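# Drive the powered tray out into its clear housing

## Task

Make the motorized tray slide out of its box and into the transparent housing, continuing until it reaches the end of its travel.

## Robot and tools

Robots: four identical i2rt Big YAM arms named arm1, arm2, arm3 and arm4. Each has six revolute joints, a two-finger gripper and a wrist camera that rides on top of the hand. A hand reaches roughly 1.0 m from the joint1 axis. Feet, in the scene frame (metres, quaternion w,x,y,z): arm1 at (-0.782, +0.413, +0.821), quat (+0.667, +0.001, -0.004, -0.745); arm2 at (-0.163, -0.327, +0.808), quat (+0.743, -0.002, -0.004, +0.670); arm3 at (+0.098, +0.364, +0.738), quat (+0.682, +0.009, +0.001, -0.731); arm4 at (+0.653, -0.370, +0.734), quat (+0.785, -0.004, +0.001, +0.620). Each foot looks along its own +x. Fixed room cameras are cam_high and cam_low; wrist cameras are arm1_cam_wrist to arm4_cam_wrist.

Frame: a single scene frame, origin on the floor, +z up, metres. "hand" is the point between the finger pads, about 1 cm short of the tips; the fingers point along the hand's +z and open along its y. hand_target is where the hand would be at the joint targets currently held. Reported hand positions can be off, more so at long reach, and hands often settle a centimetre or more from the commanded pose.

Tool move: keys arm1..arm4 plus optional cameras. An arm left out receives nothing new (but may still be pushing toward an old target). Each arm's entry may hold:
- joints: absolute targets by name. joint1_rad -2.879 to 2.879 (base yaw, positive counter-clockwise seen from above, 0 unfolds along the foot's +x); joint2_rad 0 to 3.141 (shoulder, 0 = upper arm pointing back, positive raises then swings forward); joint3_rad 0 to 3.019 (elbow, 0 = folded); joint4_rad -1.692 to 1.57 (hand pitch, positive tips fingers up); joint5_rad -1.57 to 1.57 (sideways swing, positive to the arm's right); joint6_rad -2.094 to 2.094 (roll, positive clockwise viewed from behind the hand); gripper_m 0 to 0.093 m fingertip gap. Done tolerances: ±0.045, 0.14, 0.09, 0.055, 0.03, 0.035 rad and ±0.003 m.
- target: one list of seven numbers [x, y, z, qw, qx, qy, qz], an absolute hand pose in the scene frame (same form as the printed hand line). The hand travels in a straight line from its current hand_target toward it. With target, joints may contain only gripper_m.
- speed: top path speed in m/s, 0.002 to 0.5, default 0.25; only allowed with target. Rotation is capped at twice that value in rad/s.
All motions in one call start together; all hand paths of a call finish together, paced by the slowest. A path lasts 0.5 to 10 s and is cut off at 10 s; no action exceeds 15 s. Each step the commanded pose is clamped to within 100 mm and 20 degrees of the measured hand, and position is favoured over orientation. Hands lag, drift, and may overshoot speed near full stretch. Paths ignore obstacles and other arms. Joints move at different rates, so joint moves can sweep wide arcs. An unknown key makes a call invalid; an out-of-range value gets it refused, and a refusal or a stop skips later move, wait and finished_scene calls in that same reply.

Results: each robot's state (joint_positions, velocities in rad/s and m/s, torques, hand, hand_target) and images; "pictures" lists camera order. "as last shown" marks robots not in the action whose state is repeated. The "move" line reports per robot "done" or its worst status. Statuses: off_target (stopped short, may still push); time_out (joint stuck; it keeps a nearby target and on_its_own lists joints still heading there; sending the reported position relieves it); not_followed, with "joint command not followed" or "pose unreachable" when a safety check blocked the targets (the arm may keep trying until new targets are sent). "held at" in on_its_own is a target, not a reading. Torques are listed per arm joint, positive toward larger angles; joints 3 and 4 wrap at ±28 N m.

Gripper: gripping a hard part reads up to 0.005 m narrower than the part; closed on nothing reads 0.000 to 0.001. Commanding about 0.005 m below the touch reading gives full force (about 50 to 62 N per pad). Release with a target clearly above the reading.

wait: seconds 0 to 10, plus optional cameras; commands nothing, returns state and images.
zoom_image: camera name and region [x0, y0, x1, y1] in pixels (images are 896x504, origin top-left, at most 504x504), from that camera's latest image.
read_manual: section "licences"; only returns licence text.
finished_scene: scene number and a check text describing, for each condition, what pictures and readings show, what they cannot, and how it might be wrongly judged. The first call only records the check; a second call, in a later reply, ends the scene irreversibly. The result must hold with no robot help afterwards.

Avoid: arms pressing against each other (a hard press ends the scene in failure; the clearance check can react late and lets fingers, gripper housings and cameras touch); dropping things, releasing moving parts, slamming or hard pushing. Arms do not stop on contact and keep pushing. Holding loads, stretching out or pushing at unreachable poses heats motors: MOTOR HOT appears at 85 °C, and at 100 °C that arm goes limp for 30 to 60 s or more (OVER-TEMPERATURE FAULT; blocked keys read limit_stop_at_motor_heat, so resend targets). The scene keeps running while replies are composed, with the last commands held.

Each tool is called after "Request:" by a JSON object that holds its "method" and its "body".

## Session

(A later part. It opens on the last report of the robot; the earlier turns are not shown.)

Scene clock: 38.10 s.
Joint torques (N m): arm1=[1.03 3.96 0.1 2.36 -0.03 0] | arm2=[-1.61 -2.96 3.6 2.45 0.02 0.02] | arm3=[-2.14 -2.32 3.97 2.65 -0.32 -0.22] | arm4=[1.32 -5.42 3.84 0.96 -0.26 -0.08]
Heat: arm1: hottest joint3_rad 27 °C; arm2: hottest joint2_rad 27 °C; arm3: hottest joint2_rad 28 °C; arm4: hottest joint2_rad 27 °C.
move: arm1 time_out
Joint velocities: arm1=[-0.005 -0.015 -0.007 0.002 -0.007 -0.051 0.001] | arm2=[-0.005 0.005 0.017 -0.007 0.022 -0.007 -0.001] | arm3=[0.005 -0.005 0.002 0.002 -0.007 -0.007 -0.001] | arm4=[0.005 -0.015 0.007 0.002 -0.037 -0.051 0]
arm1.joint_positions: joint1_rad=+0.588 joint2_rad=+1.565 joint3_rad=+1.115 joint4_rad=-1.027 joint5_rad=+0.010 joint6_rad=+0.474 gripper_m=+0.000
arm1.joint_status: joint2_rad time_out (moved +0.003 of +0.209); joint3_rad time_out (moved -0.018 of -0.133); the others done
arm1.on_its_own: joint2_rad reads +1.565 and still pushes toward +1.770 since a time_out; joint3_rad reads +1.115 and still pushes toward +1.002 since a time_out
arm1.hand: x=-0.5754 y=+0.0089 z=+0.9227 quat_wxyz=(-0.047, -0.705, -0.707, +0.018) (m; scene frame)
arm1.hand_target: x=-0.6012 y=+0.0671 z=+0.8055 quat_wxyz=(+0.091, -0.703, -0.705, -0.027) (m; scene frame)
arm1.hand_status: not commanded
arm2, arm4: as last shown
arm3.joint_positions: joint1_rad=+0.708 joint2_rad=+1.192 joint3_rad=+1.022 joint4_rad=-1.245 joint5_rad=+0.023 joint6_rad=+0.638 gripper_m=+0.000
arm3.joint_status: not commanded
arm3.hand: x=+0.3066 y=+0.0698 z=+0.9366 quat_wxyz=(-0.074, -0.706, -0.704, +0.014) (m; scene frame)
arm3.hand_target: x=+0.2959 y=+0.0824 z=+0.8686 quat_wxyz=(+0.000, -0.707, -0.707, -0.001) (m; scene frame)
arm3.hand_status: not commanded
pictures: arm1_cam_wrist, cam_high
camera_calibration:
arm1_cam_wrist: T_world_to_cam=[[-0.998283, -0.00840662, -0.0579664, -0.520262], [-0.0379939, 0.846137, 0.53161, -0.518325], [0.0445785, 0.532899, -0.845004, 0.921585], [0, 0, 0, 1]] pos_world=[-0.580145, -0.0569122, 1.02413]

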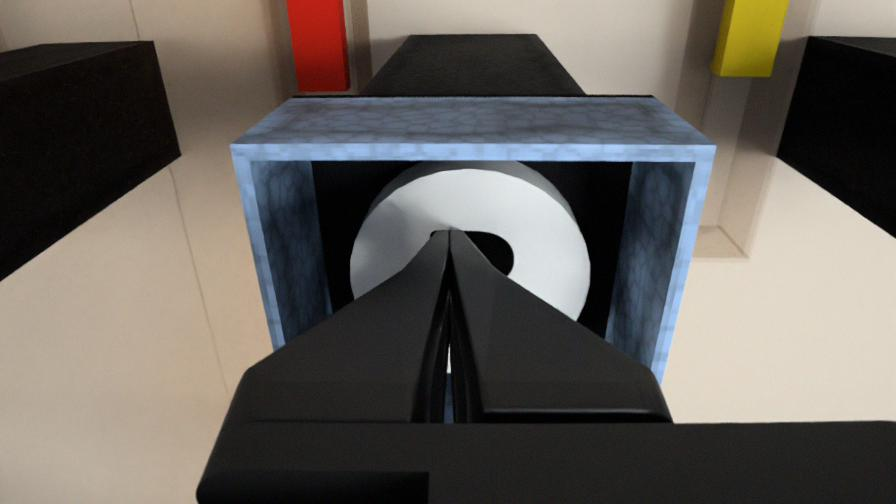

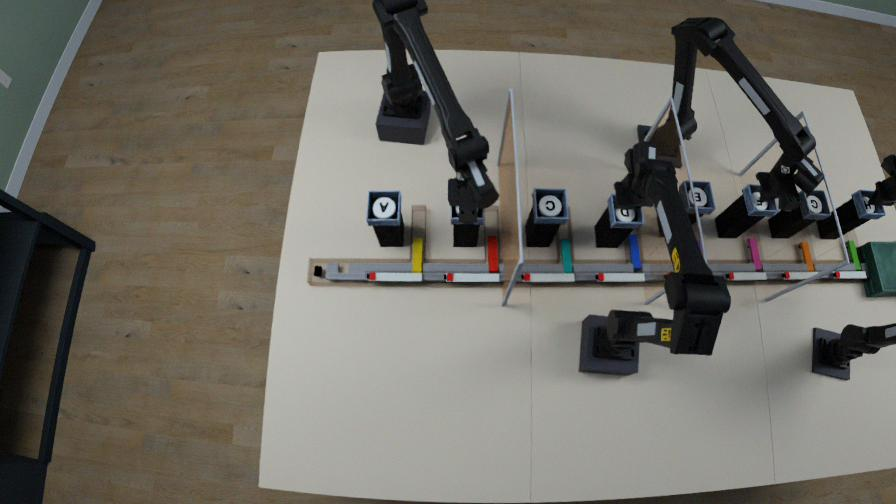

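Request:
{"method": "wait", "body": {"seconds": 1, "cameras": ["arm1_cam_wrist", "cam_high"]}}

Request:
{"method": "zoom_image", "body": {"camera": "cam_high", "region": [400, 190, 530, 290]}}

Scene clock: 40.97 s.
Joint torques (N m): arm1=[1.14 3.9 0.16 2.37 -0.03 0.01] | arm2=[-1.38 -2.84 3.7 2.48 0.04 -0.02] | arm3=[-2.32 -2.32 3.93 2.61 -0.32 -0.23] | arm4=[1.26 -5.42 3.85 0.95 -0.26 -0.07]
Heat: arm1: hottest joint3_rad 27 °C; arm2: hottest joint2_rad 27 °C; arm3: hottest joint2_rad 28 °C; arm4: hottest joint2_rad 27 °C.
Joint velocities: arm1=[-0.005 -0.015 0.022 0.002 0.007 0.007 0.001] | arm2=[0.005 -0.015 -0.017 -0.017 0.022 -0.037 0.001] | arm3=[-0.005 0.005 0.007 -0.002 -0.007 -0.007 0] | arm4=[0.005 0.024 0.017 -0.002 -0.007 0.037 0]
arm1.joint_positions: joint1_rad=+0.588 joint2_rad=+1.565 joint3_rad=+1.115 joint4_rad=-1.027 joint5_rad=+0.010 joint6_rad=+0.474 gripper_m=+0.000
arm1.joint_status: joint2_rad time_out (moved +0.003 of +0.209); joint3_rad time_out (moved -0.018 of -0.133); the others done
arm1.on_its_own: joint2_rad reads +1.565 and still pushes toward +1.770 since a time_out; joint3_rad reads +1.115 and still pushes toward +1.002 since a time_out
arm1.hand: x=-0.5754 y=+0.0089 z=+0.9227 quat_wxyz=(-0.047, -0.705, -0.707, +0.018) (m; scene frame)
arm1.hand_target: x=-0.6012 y=+0.0671 z=+0.8055 quat_wxyz=(+0.091, -0.703, -0.705, -0.027) (m; scene frame)
arm1.hand_status: not commanded
arm2.joint_positions: joint1_rad=+0.021 joint2_rad=+1.318 joint3_rad=+0.886 joint4_rad=-1.025 joint5_rad=-0.013 joint6_rad=-0.089 gripper_m=+0.001
arm2.joint_status: not commanded
arm2.hand: x=-0.1358 y=+0.0388 z=+0.9182 quat_wxyz=(-0.043, +0.709, -0.703, -0.039) (m; scene frame)
arm2.hand_target: x=-0.1308 y=+0.0153 z=+0.8628 quat_wxyz=(+0.001, +0.707, -0.707, +0.000) (m; scene frame)
arm2.hand_status: not commanded
arm3.joint_positions: joint1_rad=+0.708 joint2_rad=+1.192 joint3_rad=+1.022 joint4_rad=-1.245 joint5_rad=+0.023 joint6_rad=+0.638 gripper_m=+0.000
arm3.joint_status: not commanded
arm3.hand: x=+0.3066 y=+0.0698 z=+0.9366 quat_wxyz=(-0.074, -0.706, -0.704, +0.014) (m; scene frame)
arm3.hand_target: x=+0.2959 y=+0.0824 z=+0.8686 quat_wxyz=(+0.000, -0.707, -0.707, -0.001) (m; scene frame)
arm3.hand_status: not commanded
arm4.joint_positions: joint1_rad=+0.020 joint2_rad=+1.490 joint3_rad=+1.359 joint4_rad=-1.308 joint5_rad=+0.000 joint6_rad=-0.200 gripper_m=+0.000
arm4.joint_status: not commanded
arm4.hand: x=+0.7527 y=+0.0905 z=+0.9497 quat_wxyz=(-0.053, +0.701, -0.711, -0.032) (m; scene frame)
arm4.hand_target: x=+0.7444 y=+0.0787 z=+0.8897 quat_wxyz=(+0.000, +0.707, -0.707, +0.000) (m; scene frame)
arm4.hand_status: not commanded
wait: 1.00 s; at rest from the start
pictures: arm1_cam_wrist, cam_high
camera_calibration:
arm1_cam_wrist: T_world_to_cam=[[-0.998283, -0.00840662, -0.0579664, -0.520262], [-0.0379939, 0.846137, 0.53161, -0.518325], [0.0445785, 0.532899, -0.845004, 0.921585], [0, 0, 0, 1]] pos_world=[-0.580145, -0.0569122, 1.02413]

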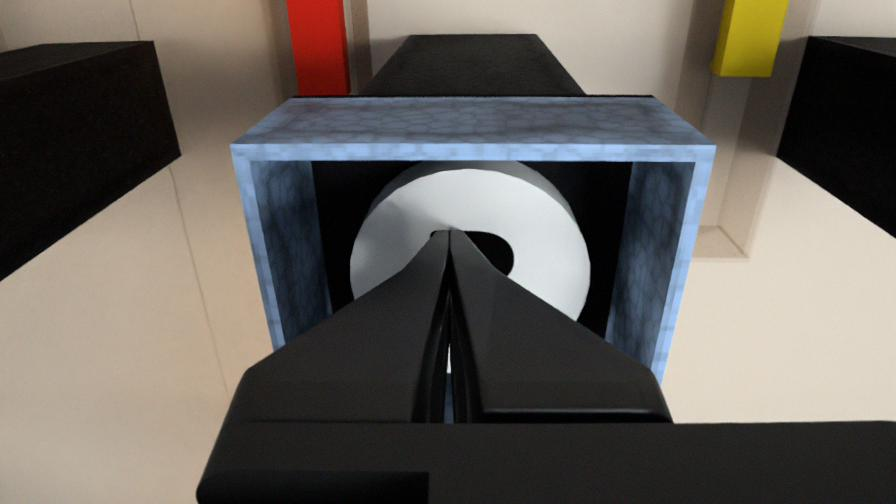

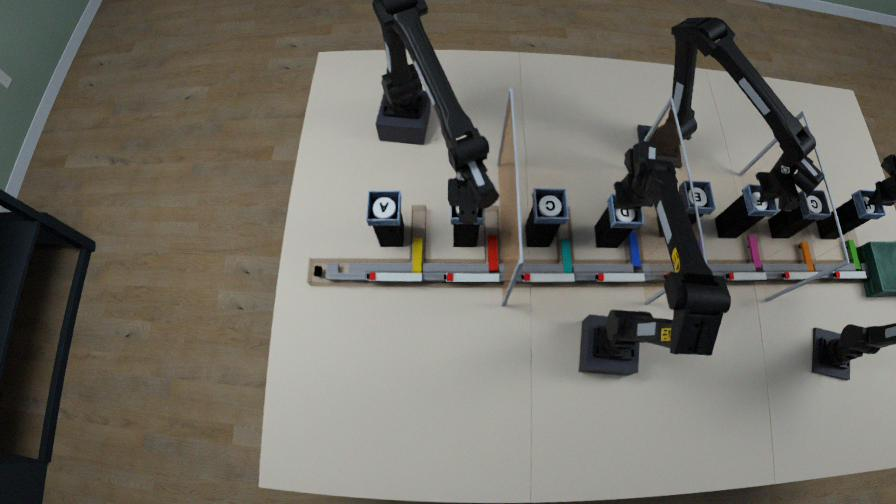

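Scaled by 3.877 from the camera's 896x504 image, which has a finer 1280x720 frame.

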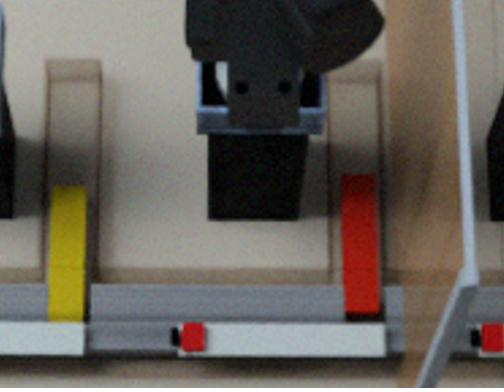

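Request:
{"method": "wait", "body": {"seconds": 2, "cameras": ["cam_high"]}}

Request:
{"method": "zoom_image", "body": {"camera": "cam_high", "region": [400, 190, 530, 290]}}

Scene clock: 43.17 s.
Joint torques (N m): arm1=[1.03 3.96 0.09 2.35 -0.03 0] | arm2=[-2.14 -2.67 3.85 2.54 0.01 0.02] | arm3=[-2.26 -2.32 3.93 2.65 -0.32 -0.22] | arm4=[1.26 -5.42 3.84 0.94 -0.26 -0.08]
Heat: arm1: hottest joint3_rad 27 °C; arm2: hottest joint2_rad 27 °C; arm3: hottest joint2_rad 28 °C; arm4: hottest joint2_rad 27 °C.
Joint velocities: arm1=[0.005 -0.005 -0.002 0.002 -0.037 -0.066 -0.001] | arm2=[-0.005 -0.005 0.002 -0.012 -0.037 0.022 0.002] | arm3=[-0.015 -0.005 0.002 -0.007 -0.007 0.037 0] | arm4=[-0.015 -0.015 -0.012 -0.012 0.037 -0.007 0]
arm1.joint_positions: joint1_rad=+0.588 joint2_rad=+1.565 joint3_rad=+1.115 joint4_rad=-1.027 joint5_rad=+0.010 joint6_rad=+0.474 gripper_m=+0.000
arm1.joint_status: joint2_rad time_out (moved +0.003 of +0.209); joint3_rad time_out (moved -0.018 of -0.133); the others done
arm1.on_its_own: joint2_rad reads +1.565 and still pushes toward +1.770 since a time_out; joint3_rad reads +1.115 and still pushes toward +1.002 since a time_out
arm1.hand: x=-0.5754 y=+0.0089 z=+0.9227 quat_wxyz=(-0.047, -0.705, -0.707, +0.018) (m; scene frame)
arm1.hand_target: x=-0.6012 y=+0.0671 z=+0.8055 quat_wxyz=(+0.091, -0.703, -0.705, -0.027) (m; scene frame)
arm1.hand_status: not commanded
arm2.joint_positions: joint1_rad=+0.021 joint2_rad=+1.318 joint3_rad=+0.886 joint4_rad=-1.025 joint5_rad=-0.013 joint6_rad=-0.089 gripper_m=+0.001
arm2.joint_status: not commanded
arm2.hand: x=-0.1358 y=+0.0388 z=+0.9182 quat_wxyz=(-0.043, +0.709, -0.703, -0.039) (m; scene frame)
arm2.hand_target: x=-0.1308 y=+0.0153 z=+0.8628 quat_wxyz=(+0.001, +0.707, -0.707, +0.000) (m; scene frame)
arm2.hand_status: not commanded
arm3.joint_positions: joint1_rad=+0.708 joint2_rad=+1.192 joint3_rad=+1.022 joint4_rad=-1.245 joint5_rad=+0.023 joint6_rad=+0.638 gripper_m=+0.000
arm3.joint_status: not commanded
arm3.hand: x=+0.3066 y=+0.0698 z=+0.9366 quat_wxyz=(-0.074, -0.706, -0.704, +0.014) (m; scene frame)
arm3.hand_target: x=+0.2959 y=+0.0824 z=+0.8686 quat_wxyz=(+0.000, -0.707, -0.707, -0.001) (m; scene frame)
arm3.hand_status: not commanded
arm4.joint_positions: joint1_rad=+0.020 joint2_rad=+1.490 joint3_rad=+1.359 joint4_rad=-1.308 joint5_rad=+0.000 joint6_rad=-0.200 gripper_m=+0.000
arm4.joint_status: not commanded
arm4.hand: x=+0.7527 y=+0.0905 z=+0.9497 quat_wxyz=(-0.053, +0.701, -0.711, -0.032) (m; scene frame)
arm4.hand_target: x=+0.7444 y=+0.0787 z=+0.8897 quat_wxyz=(+0.000, +0.707, -0.707, +0.000) (m; scene frame)
arm4.hand_status: not commanded
wait: 2.00 s; at rest by 0.07 s
pictures: cam_high

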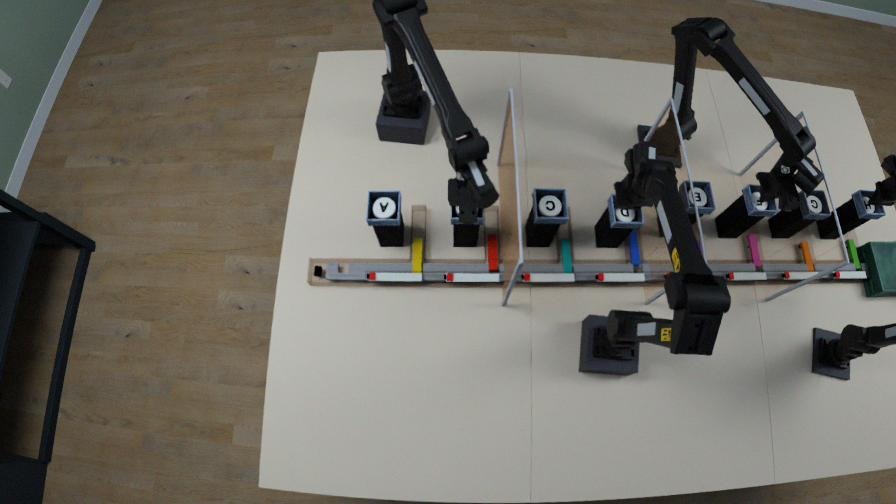

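Scaled by 3.877 from the camera's 896x504 image, which has a finer 1280x720 frame.

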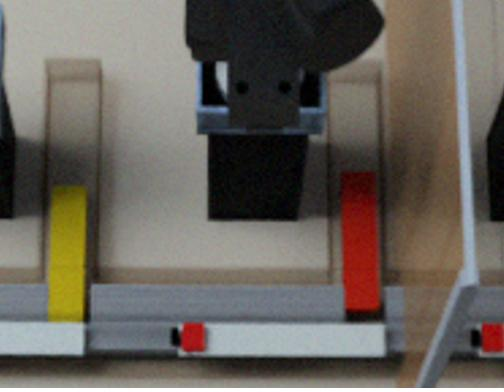

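Request:
{"method": "zoom_image", "body": {"camera": "cam_high", "region": [530, 190, 660, 290]}}

Request:
{"method": "zoom_image", "body": {"camera": "cam_high", "region": [736, 190, 866, 290]}}

Scaled by 3.877 from the camera's 896x504 image, which has a finer 1280x720 frame.

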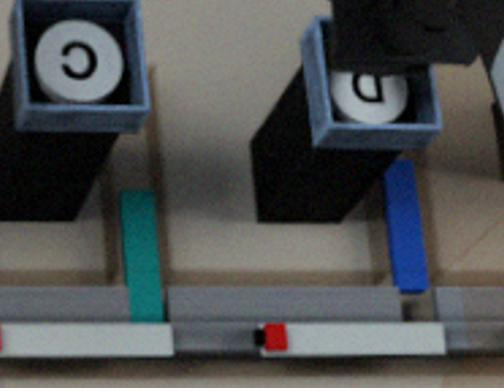

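Scaled by 3.877 from the camera's 896x504 image, which has a finer 1280x720 frame.

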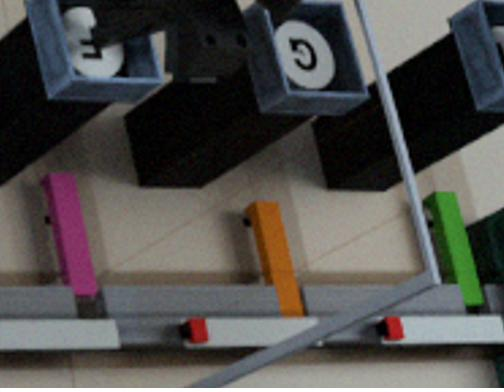

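Request:
{"method": "wait", "body": {"seconds": 4, "cameras": ["cam_high", "cam_low"]}}

Request:
{"method": "zoom_image", "body": {"camera": "cam_high", "region": [530, 190, 660, 290]}}

Request:
{"method": "zoom_image", "body": {"camera": "cam_high", "region": [736, 190, 866, 290]}}

Request:
{"method": "zoom_image", "body": {"camera": "cam_high", "region": [400, 190, 530, 290]}}

Scene clock: 47.70 s.
Joint torques (N m): arm1=[1.03 3.9 0.13 2.35 -0.03 0.02] | arm2=[-1.79 -2.55 3.73 2.51 0.03 -0.01] | arm3=[-2.14 -2.2 3.92 2.62 -0.32 -0.22] | arm4=[1.26 -5.42 3.84 0.95 -0.26 -0.08]
Heat: arm1: hottest joint3_rad 27 °C; arm2: hottest joint2_rad 27 °C; arm3: hottest joint2_rad 28 °C; arm4: hottest joint2_rad 27 °C.
Joint velocities: arm1=[0.005 -0.005 -0.012 0.002 -0.095 0.022 0] | arm2=[-0.005 0.005 0.002 -0.012 -0.007 0.007 -0.001] | arm3=[-0.005 0.005 0.017 0.012 -0.081 -0.022 -0.001] | arm4=[-0.005 0.015 0.007 0.002 0.125 -0.007 0.001]
arm1.joint_positions: joint1_rad=+0.588 joint2_rad=+1.565 joint3_rad=+1.115 joint4_rad=-1.027 joint5_rad=+0.010 joint6_rad=+0.474 gripper_m=+0.000
arm1.joint_status: joint2_rad time_out (moved +0.003 of +0.209); joint3_rad time_out (moved -0.018 of -0.133); the others done
arm1.on_its_own: joint2_rad reads +1.565 and still pushes toward +1.770 since a time_out; joint3_rad reads +1.115 and still pushes toward +1.002 since a time_out
arm1.hand: x=-0.5754 y=+0.0089 z=+0.9227 quat_wxyz=(-0.047, -0.705, -0.707, +0.018) (m; scene frame)
arm1.hand_target: x=-0.6012 y=+0.0671 z=+0.8055 quat_wxyz=(+0.091, -0.703, -0.705, -0.027) (m; scene frame)
arm1.hand_status: not commanded
arm2.joint_positions: joint1_rad=+0.021 joint2_rad=+1.318 joint3_rad=+0.886 joint4_rad=-1.025 joint5_rad=-0.013 joint6_rad=-0.089 gripper_m=+0.001
arm2.joint_status: not commanded
arm2.hand: x=-0.1358 y=+0.0388 z=+0.9182 quat_wxyz=(-0.043, +0.709, -0.703, -0.039) (m; scene frame)
arm2.hand_target: x=-0.1308 y=+0.0153 z=+0.8628 quat_wxyz=(+0.001, +0.707, -0.707, +0.000) (m; scene frame)
arm2.hand_status: not commanded
arm3.joint_positions: joint1_rad=+0.708 joint2_rad=+1.192 joint3_rad=+1.022 joint4_rad=-1.245 joint5_rad=+0.023 joint6_rad=+0.638 gripper_m=+0.000
arm3.joint_status: not commanded
arm3.hand: x=+0.3066 y=+0.0698 z=+0.9366 quat_wxyz=(-0.074, -0.706, -0.704, +0.014) (m; scene frame)
arm3.hand_target: x=+0.2959 y=+0.0824 z=+0.8686 quat_wxyz=(+0.000, -0.707, -0.707, -0.001) (m; scene frame)
arm3.hand_status: not commanded
arm4.joint_positions: joint1_rad=+0.020 joint2_rad=+1.490 joint3_rad=+1.359 joint4_rad=-1.308 joint5_rad=+0.000 joint6_rad=-0.200 gripper_m=+0.000
arm4.joint_status: not commanded
arm4.hand: x=+0.7527 y=+0.0905 z=+0.9497 quat_wxyz=(-0.053, +0.701, -0.711, -0.032) (m; scene frame)
arm4.hand_target: x=+0.7444 y=+0.0787 z=+0.8897 quat_wxyz=(+0.000, +0.707, -0.707, +0.000) (m; scene frame)
arm4.hand_status: not commanded
wait: 4.00 s; at rest from the start
pictures: cam_high, cam_low

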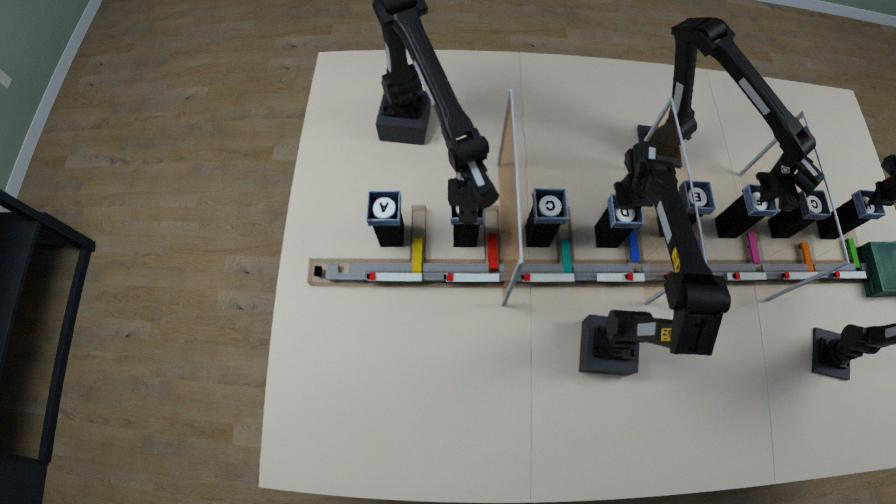

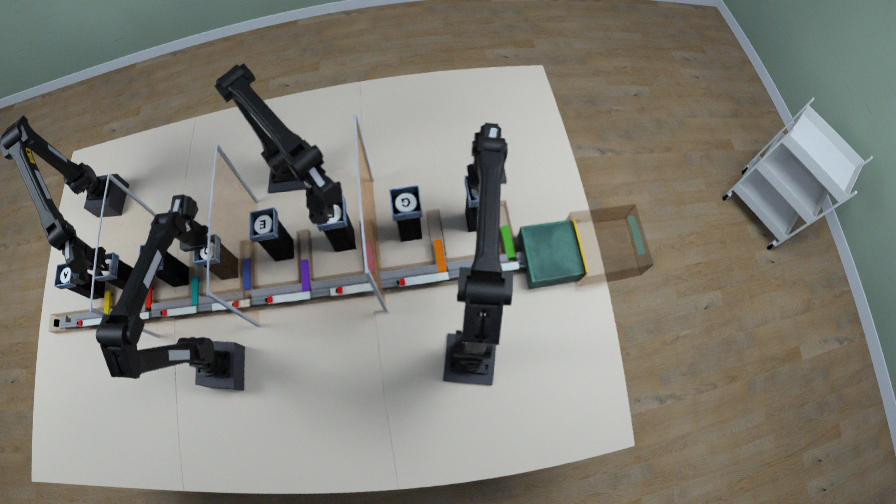

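Scaled by 3.877 from the camera's 896x504 image, which has a finer 1280x720 frame.

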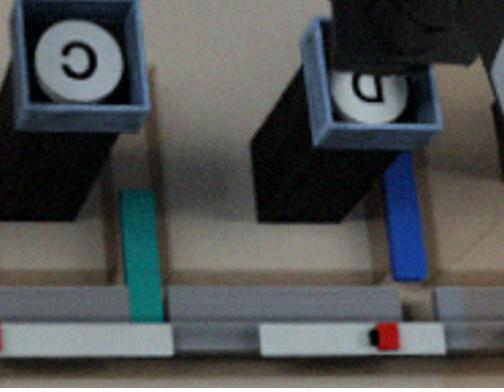

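Scaled by 3.877 from the camera's 896x504 image, which has a finer 1280x720 frame.

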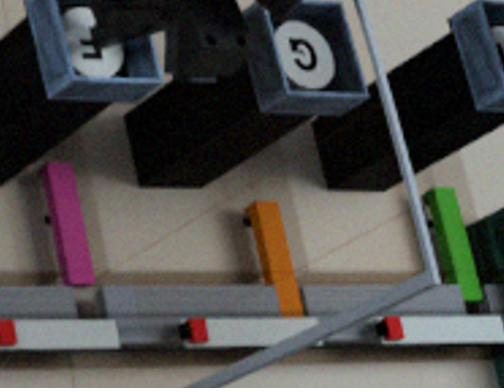

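Scaled by 3.877 from the camera's 896x504 image, which has a finer 1280x720 frame.

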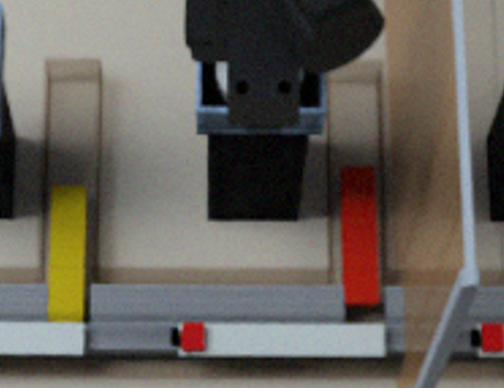

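Request:
{"method": "wait", "body": {"seconds": 2, "cameras": ["cam_high", "cam_low"]}}

Request:
{"method": "zoom_image", "body": {"camera": "cam_high", "region": [530, 190, 660, 290]}}

Request:
{"method": "zoom_image", "body": {"camera": "cam_high", "region": [716, 190, 872, 310]}}

Request:
{"method": "zoom_image", "body": {"camera": "cam_high", "region": [400, 190, 530, 290]}}

Scene clock: 49.97 s.
Joint torques (N m): arm1=[1.08 3.9 0.1 2.35 -0.03 0.01] | arm2=[-1.96 -2.43 3.75 2.54 0.05 0] | arm3=[-2.2 -2.2 3.96 2.61 -0.32 -0.23] | arm4=[1.26 -5.42 3.85 0.95 -0.25 -0.07]
Heat: arm1: hottest joint3_rad 27 °C; arm2: hottest joint2_rad 27 °C; arm3: hottest joint2_rad 28 °C; arm4: hottest joint2_rad 27 °C.
Joint velocities: arm1=[0.005 0.005 0.007 0.002 0.007 -0.051 0] | arm2=[-0.005 0.005 0.007 -0.007 -0.007 0.022 0] | arm3=[0.005 0.005 0.012 -0.012 0.066 -0.037 0] | arm4=[-0.015 -0.015 -0.012 -0.012 -0.022 -0.066 -0.001]
arm1.joint_positions: joint1_rad=+0.588 joint2_rad=+1.565 joint3_rad=+1.115 joint4_rad=-1.027 joint5_rad=+0.010 joint6_rad=+0.474 gripper_m=+0.000
arm1.joint_status: joint2_rad time_out (moved +0.003 of +0.209); joint3_rad time_out (moved -0.018 of -0.133); the others done
arm1.on_its_own: joint2_rad reads +1.565 and still pushes toward +1.770 since a time_out; joint3_rad reads +1.115 and still pushes toward +1.002 since a time_out
arm1.hand: x=-0.5754 y=+0.0089 z=+0.9227 quat_wxyz=(-0.047, -0.705, -0.707, +0.018) (m; scene frame)
arm1.hand_target: x=-0.6012 y=+0.0671 z=+0.8055 quat_wxyz=(+0.091, -0.703, -0.705, -0.027) (m; scene frame)
arm1.hand_status: not commanded
arm2.joint_positions: joint1_rad=+0.021 joint2_rad=+1.318 joint3_rad=+0.886 joint4_rad=-1.025 joint5_rad=-0.013 joint6_rad=-0.089 gripper_m=+0.001
arm2.joint_status: not commanded
arm2.hand: x=-0.1358 y=+0.0388 z=+0.9182 quat_wxyz=(-0.043, +0.709, -0.703, -0.039) (m; scene frame)
arm2.hand_target: x=-0.1308 y=+0.0153 z=+0.8628 quat_wxyz=(+0.001, +0.707, -0.707, +0.000) (m; scene frame)
arm2.hand_status: not commanded
arm3.joint_positions: joint1_rad=+0.708 joint2_rad=+1.192 joint3_rad=+1.022 joint4_rad=-1.245 joint5_rad=+0.023 joint6_rad=+0.638 gripper_m=+0.000
arm3.joint_status: not commanded
arm3.hand: x=+0.3066 y=+0.0698 z=+0.9366 quat_wxyz=(-0.074, -0.706, -0.704, +0.014) (m; scene frame)
arm3.hand_target: x=+0.2959 y=+0.0824 z=+0.8686 quat_wxyz=(+0.000, -0.707, -0.707, -0.001) (m; scene frame)
arm3.hand_status: not commanded
arm4.joint_positions: joint1_rad=+0.020 joint2_rad=+1.490 joint3_rad=+1.359 joint4_rad=-1.308 joint5_rad=+0.000 joint6_rad=-0.200 gripper_m=+0.000
arm4.joint_status: not commanded
arm4.hand: x=+0.7527 y=+0.0905 z=+0.9497 quat_wxyz=(-0.053, +0.701, -0.711, -0.032) (m; scene frame)
arm4.hand_target: x=+0.7444 y=+0.0787 z=+0.8897 quat_wxyz=(+0.000, +0.707, -0.707, +0.000) (m; scene frame)
arm4.hand_status: not commanded
wait: 2.00 s; at rest from the start
pictures: cam_high, cam_low

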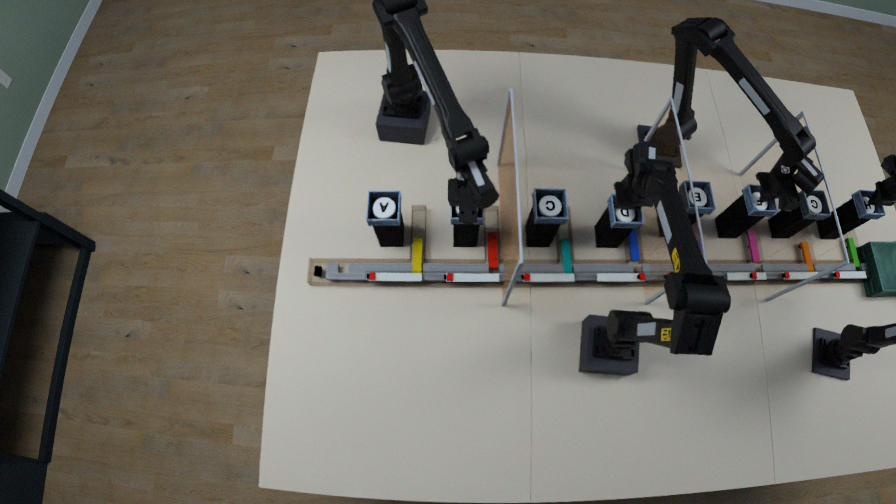

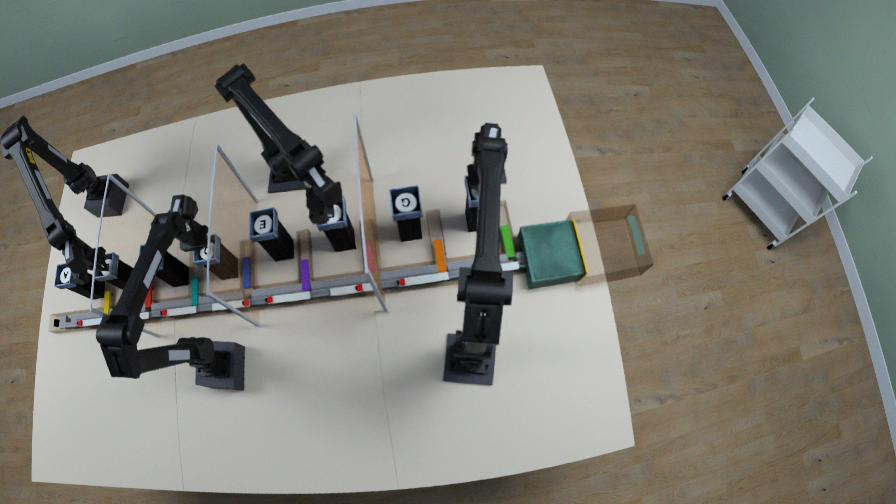

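Scaled by 3.877 from the camera's 896x504 image, which has a finer 1280x720 frame.

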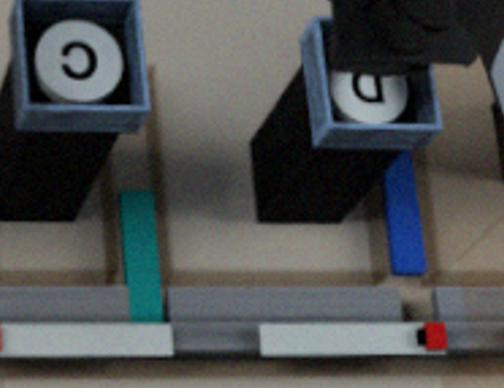

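Scaled by 3.231 from the camera's 896x504 image, which has a finer 1280x720 frame.

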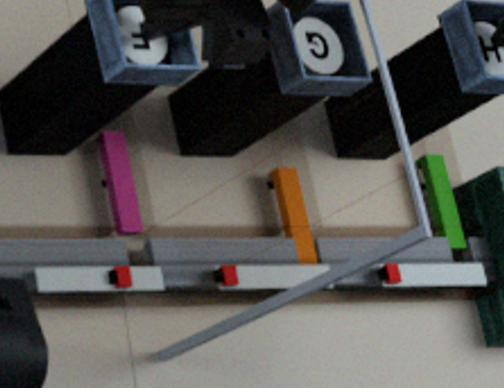

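Scaled by 3.877 from the camera's 896x504 image, which has a finer 1280x720 frame.

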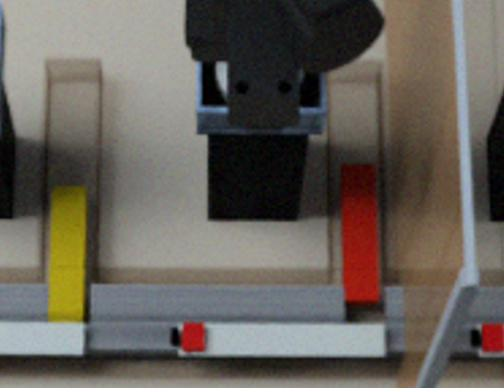

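Request:
{"method": "wait", "body": {"seconds": 5, "cameras": ["cam_high", "cam_low"]}}

Request:
{"method": "zoom_image", "body": {"camera": "cam_high", "region": [530, 190, 660, 290]}}

Request:
{"method": "zoom_image", "body": {"camera": "cam_high", "region": [716, 190, 872, 310]}}

Request:
{"method": "zoom_image", "body": {"camera": "cam_high", "region": [400, 190, 530, 290]}}

Scene clock: 58.03 s.
Joint torques (N m): arm1=[0.97 3.9 0.12 2.36 -0.03 0] | arm2=[-2.02 -2.78 3.67 2.5 0.04 0.02] | arm3=[-2.32 -2.32 3.93 2.61 -0.32 -0.22] | arm4=[1.26 -5.42 3.84 0.94 -0.25 -0.08]
Heat: arm1: hottest joint3_rad 26 °C; arm2: hottest joint2_rad 27 °C; arm3: hottest joint2_rad 28 °C; arm4: hottest joint2_rad 27 °C.
Joint velocities: arm1=[-0.005 0.005 -0.002 -0.017 -0.007 -0.051 0.001] | arm2=[0.005 -0.005 -0.012 -0.007 0.037 0.022 0] | arm3=[-0.005 -0.005 -0.007 0.002 -0.051 -0.051 0] | arm4=[-0.005 0.005 0.002 0.007 0.007 0.007 0]
arm1.joint_positions: joint1_rad=+0.588 joint2_rad=+1.565 joint3_rad=+1.115 joint4_rad=-1.027 joint5_rad=+0.010 joint6_rad=+0.474 gripper_m=+0.000
arm1.joint_status: joint2_rad time_out (moved +0.003 of +0.209); joint3_rad time_out (moved -0.018 of -0.133); the others done
arm1.on_its_own: joint2_rad reads +1.565 and still pushes toward +1.770 since a time_out; joint3_rad reads +1.115 and still pushes toward +1.002 since a time_out
arm1.hand: x=-0.5754 y=+0.0089 z=+0.9227 quat_wxyz=(-0.047, -0.705, -0.707, +0.018) (m; scene frame)
arm1.hand_target: x=-0.6012 y=+0.0671 z=+0.8055 quat_wxyz=(+0.091, -0.703, -0.705, -0.027) (m; scene frame)
arm1.hand_status: not commanded
arm2.joint_positions: joint1_rad=+0.021 joint2_rad=+1.318 joint3_rad=+0.886 joint4_rad=-1.025 joint5_rad=-0.013 joint6_rad=-0.090 gripper_m=+0.001
arm2.joint_status: not commanded
arm2.hand: x=-0.1358 y=+0.0388 z=+0.9182 quat_wxyz=(-0.043, +0.709, -0.703, -0.039) (m; scene frame)
arm2.hand_target: x=-0.1308 y=+0.0153 z=+0.8628 quat_wxyz=(+0.001, +0.707, -0.707, +0.000) (m; scene frame)
arm2.hand_status: not commanded
arm3.joint_positions: joint1_rad=+0.708 joint2_rad=+1.192 joint3_rad=+1.022 joint4_rad=-1.245 joint5_rad=+0.023 joint6_rad=+0.638 gripper_m=+0.000
arm3.joint_status: not commanded
arm3.hand: x=+0.3066 y=+0.0698 z=+0.9366 quat_wxyz=(-0.074, -0.706, -0.704, +0.014) (m; scene frame)
arm3.hand_target: x=+0.2959 y=+0.0824 z=+0.8686 quat_wxyz=(+0.000, -0.707, -0.707, -0.001) (m; scene frame)
arm3.hand_status: not commanded
arm4.joint_positions: joint1_rad=+0.020 joint2_rad=+1.490 joint3_rad=+1.359 joint4_rad=-1.308 joint5_rad=+0.000 joint6_rad=-0.200 gripper_m=+0.000
arm4.joint_status: not commanded
arm4.hand: x=+0.7527 y=+0.0905 z=+0.9497 quat_wxyz=(-0.053, +0.701, -0.711, -0.032) (m; scene frame)
arm4.hand_target: x=+0.7444 y=+0.0787 z=+0.8897 quat_wxyz=(+0.000, +0.707, -0.707, +0.000) (m; scene frame)
arm4.hand_status: not commanded
wait: 5.00 s; at rest from the start
pictures: cam_high, cam_low

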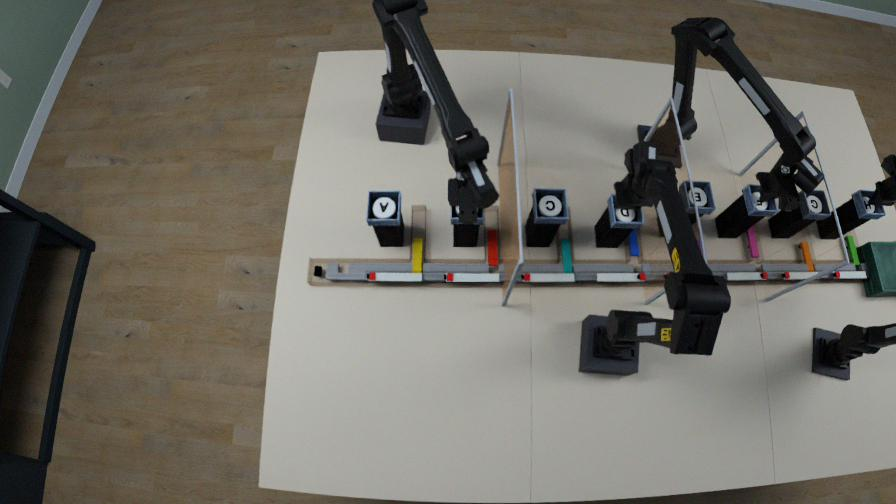

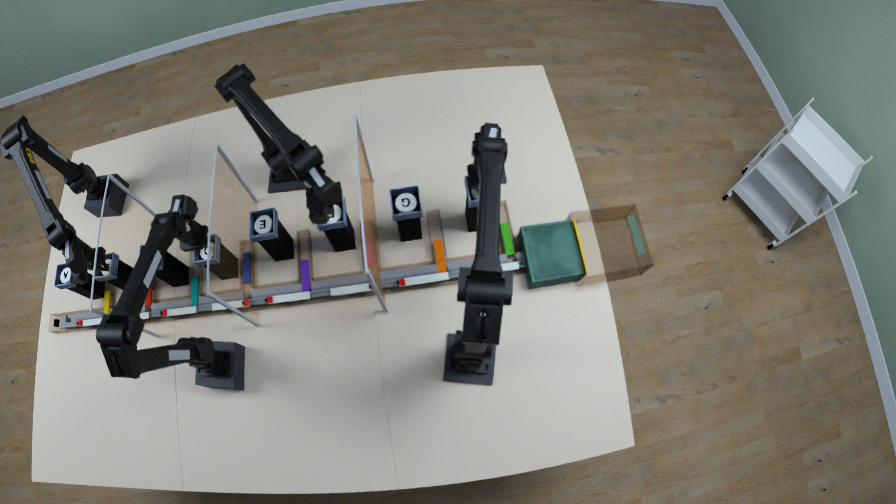

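Scaled by 3.877 from the camera's 896x504 image, which has a finer 1280x720 frame.

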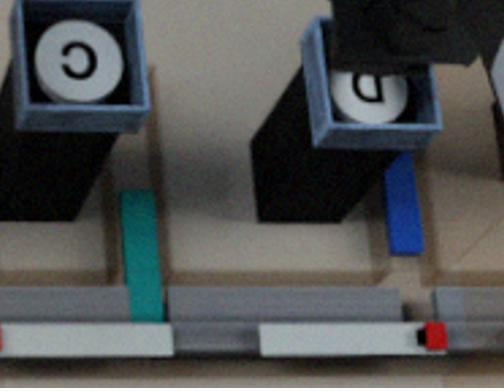

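Scaled by 3.231 from the camera's 896x504 image, which has a finer 1280x720 frame.

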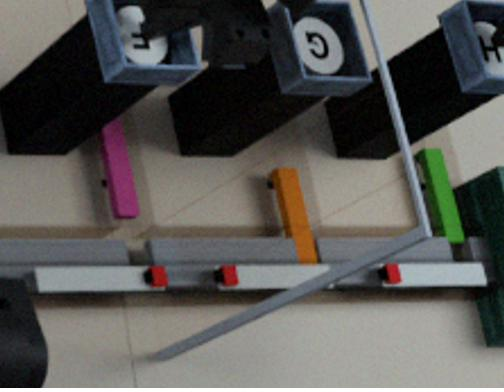

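Scaled by 3.877 from the camera's 896x504 image, which has a finer 1280x720 frame.

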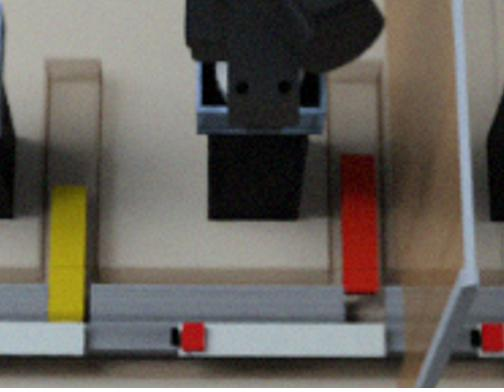

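Request:
{"method": "wait", "body": {"seconds": 10, "cameras": ["cam_high"]}}

Request:
{"method": "zoom_image", "body": {"camera": "cam_high", "region": [530, 190, 660, 290]}}

Request:
{"method": "zoom_image", "body": {"camera": "cam_high", "region": [716, 190, 872, 310]}}

Request:
{"method": "zoom_image", "body": {"camera": "cam_high", "region": [400, 190, 530, 290]}}

Scene clock: 68.40 s.
Joint torques (N m): arm1=[1.2 3.9 0.1 2.32 -0.03 0.01] | arm2=[-1.79 -2.73 3.64 2.63 0.06 0.01] | arm3=[-2.2 -2.26 3.9 2.59 -0.32 -0.22] | arm4=[1.26 -5.42 3.84 0.95 -0.26 -0.07]
Heat: arm1: hottest joint3_rad 26 °C; arm2: hottest joint2_rad 27 °C; arm3: hottest joint2_rad 28 °C; arm4: hottest joint2_rad 27 °C.
Joint velocities: arm1=[0.005 -0.005 0.017 0.012 -0.051 -0.007 -0.001] | arm2=[-0.005 0.005 0.012 0.002 -0.037 -0.051 -0.001] | arm3=[-0.015 0.005 0.002 -0.012 -0.022 -0.007 0] | arm4=[-0.005 -0.005 0.002 0.012 0.037 -0.037 0.001]
arm1.joint_positions: joint1_rad=+0.588 joint2_rad=+1.565 joint3_rad=+1.115 joint4_rad=-1.027 joint5_rad=+0.010 joint6_rad=+0.474 gripper_m=+0.000
arm1.joint_status: joint2_rad time_out (moved +0.003 of +0.209); joint3_rad time_out (moved -0.018 of -0.133); the others done
arm1.on_its_own: joint2_rad reads +1.565 and still pushes toward +1.770 since a time_out; joint3_rad reads +1.115 and still pushes toward +1.002 since a time_out
arm1.hand: x=-0.5754 y=+0.0089 z=+0.9227 quat_wxyz=(-0.047, -0.705, -0.707, +0.018) (m; scene frame)
arm1.hand_target: x=-0.6012 y=+0.0670 z=+0.8055 quat_wxyz=(+0.091, -0.703, -0.705, -0.027) (m; scene frame)
arm1.hand_status: not commanded
arm2.joint_positions: joint1_rad=+0.021 joint2_rad=+1.318 joint3_rad=+0.886 joint4_rad=-1.025 joint5_rad=-0.013 joint6_rad=-0.090 gripper_m=+0.001
arm2.joint_status: not commanded
arm2.hand: x=-0.1358 y=+0.0388 z=+0.9182 quat_wxyz=(-0.043, +0.709, -0.703, -0.039) (m; scene frame)
arm2.hand_target: x=-0.1308 y=+0.0153 z=+0.8628 quat_wxyz=(+0.001, +0.707, -0.707, +0.000) (m; scene frame)
arm2.hand_status: not commanded
arm3.joint_positions: joint1_rad=+0.708 joint2_rad=+1.192 joint3_rad=+1.022 joint4_rad=-1.245 joint5_rad=+0.023 joint6_rad=+0.638 gripper_m=+0.000
arm3.joint_status: not commanded
arm3.hand: x=+0.3066 y=+0.0698 z=+0.9366 quat_wxyz=(-0.074, -0.706, -0.704, +0.014) (m; scene frame)
arm3.hand_target: x=+0.2959 y=+0.0824 z=+0.8686 quat_wxyz=(+0.000, -0.707, -0.707, -0.001) (m; scene frame)
arm3.hand_status: not commanded
arm4.joint_positions: joint1_rad=+0.020 joint2_rad=+1.490 joint3_rad=+1.359 joint4_rad=-1.308 joint5_rad=+0.000 joint6_rad=-0.200 gripper_m=+0.000
arm4.joint_status: not commanded
arm4.hand: x=+0.7527 y=+0.0905 z=+0.9497 quat_wxyz=(-0.053, +0.701, -0.711, -0.032) (m; scene frame)
arm4.hand_target: x=+0.7444 y=+0.0787 z=+0.8897 quat_wxyz=(+0.000, +0.707, -0.707, +0.000) (m; scene frame)
arm4.hand_status: not commanded
wait: 10.00 s; at rest from the start
pictures: cam_high

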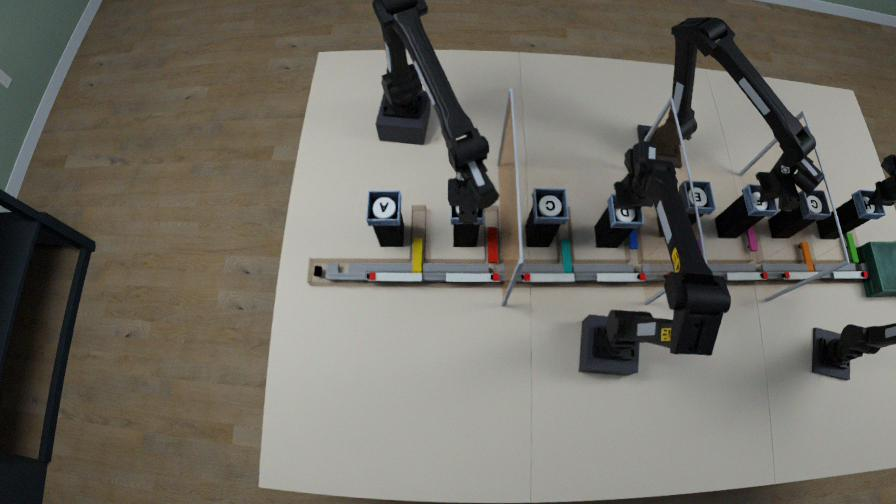

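Scaled by 3.877 from the camera's 896x504 image, which has a finer 1280x720 frame.

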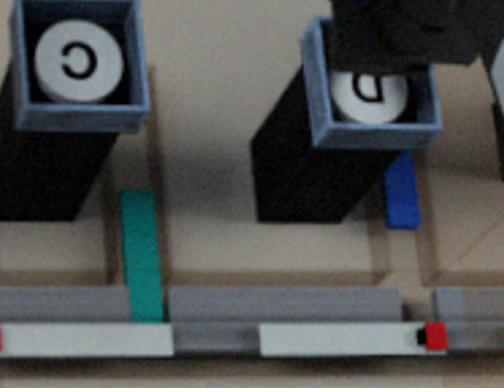

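Scaled by 3.231 from the camera's 896x504 image, which has a finer 1280x720 frame.

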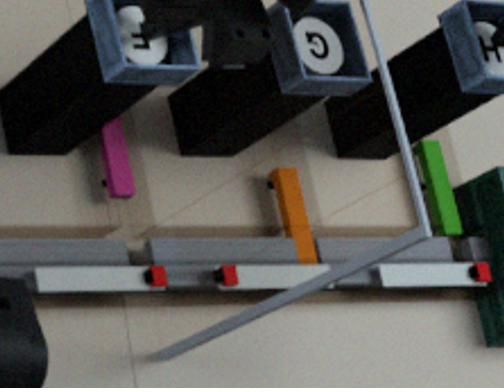

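Scaled by 3.877 from the camera's 896x504 image, which has a finer 1280x720 frame.

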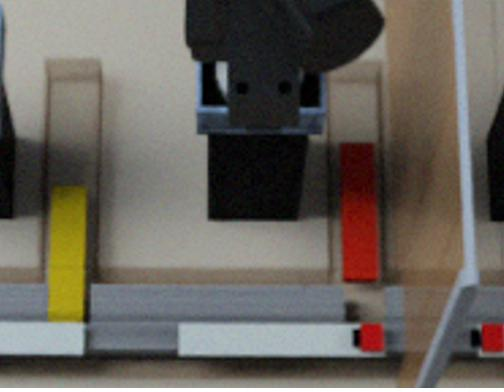

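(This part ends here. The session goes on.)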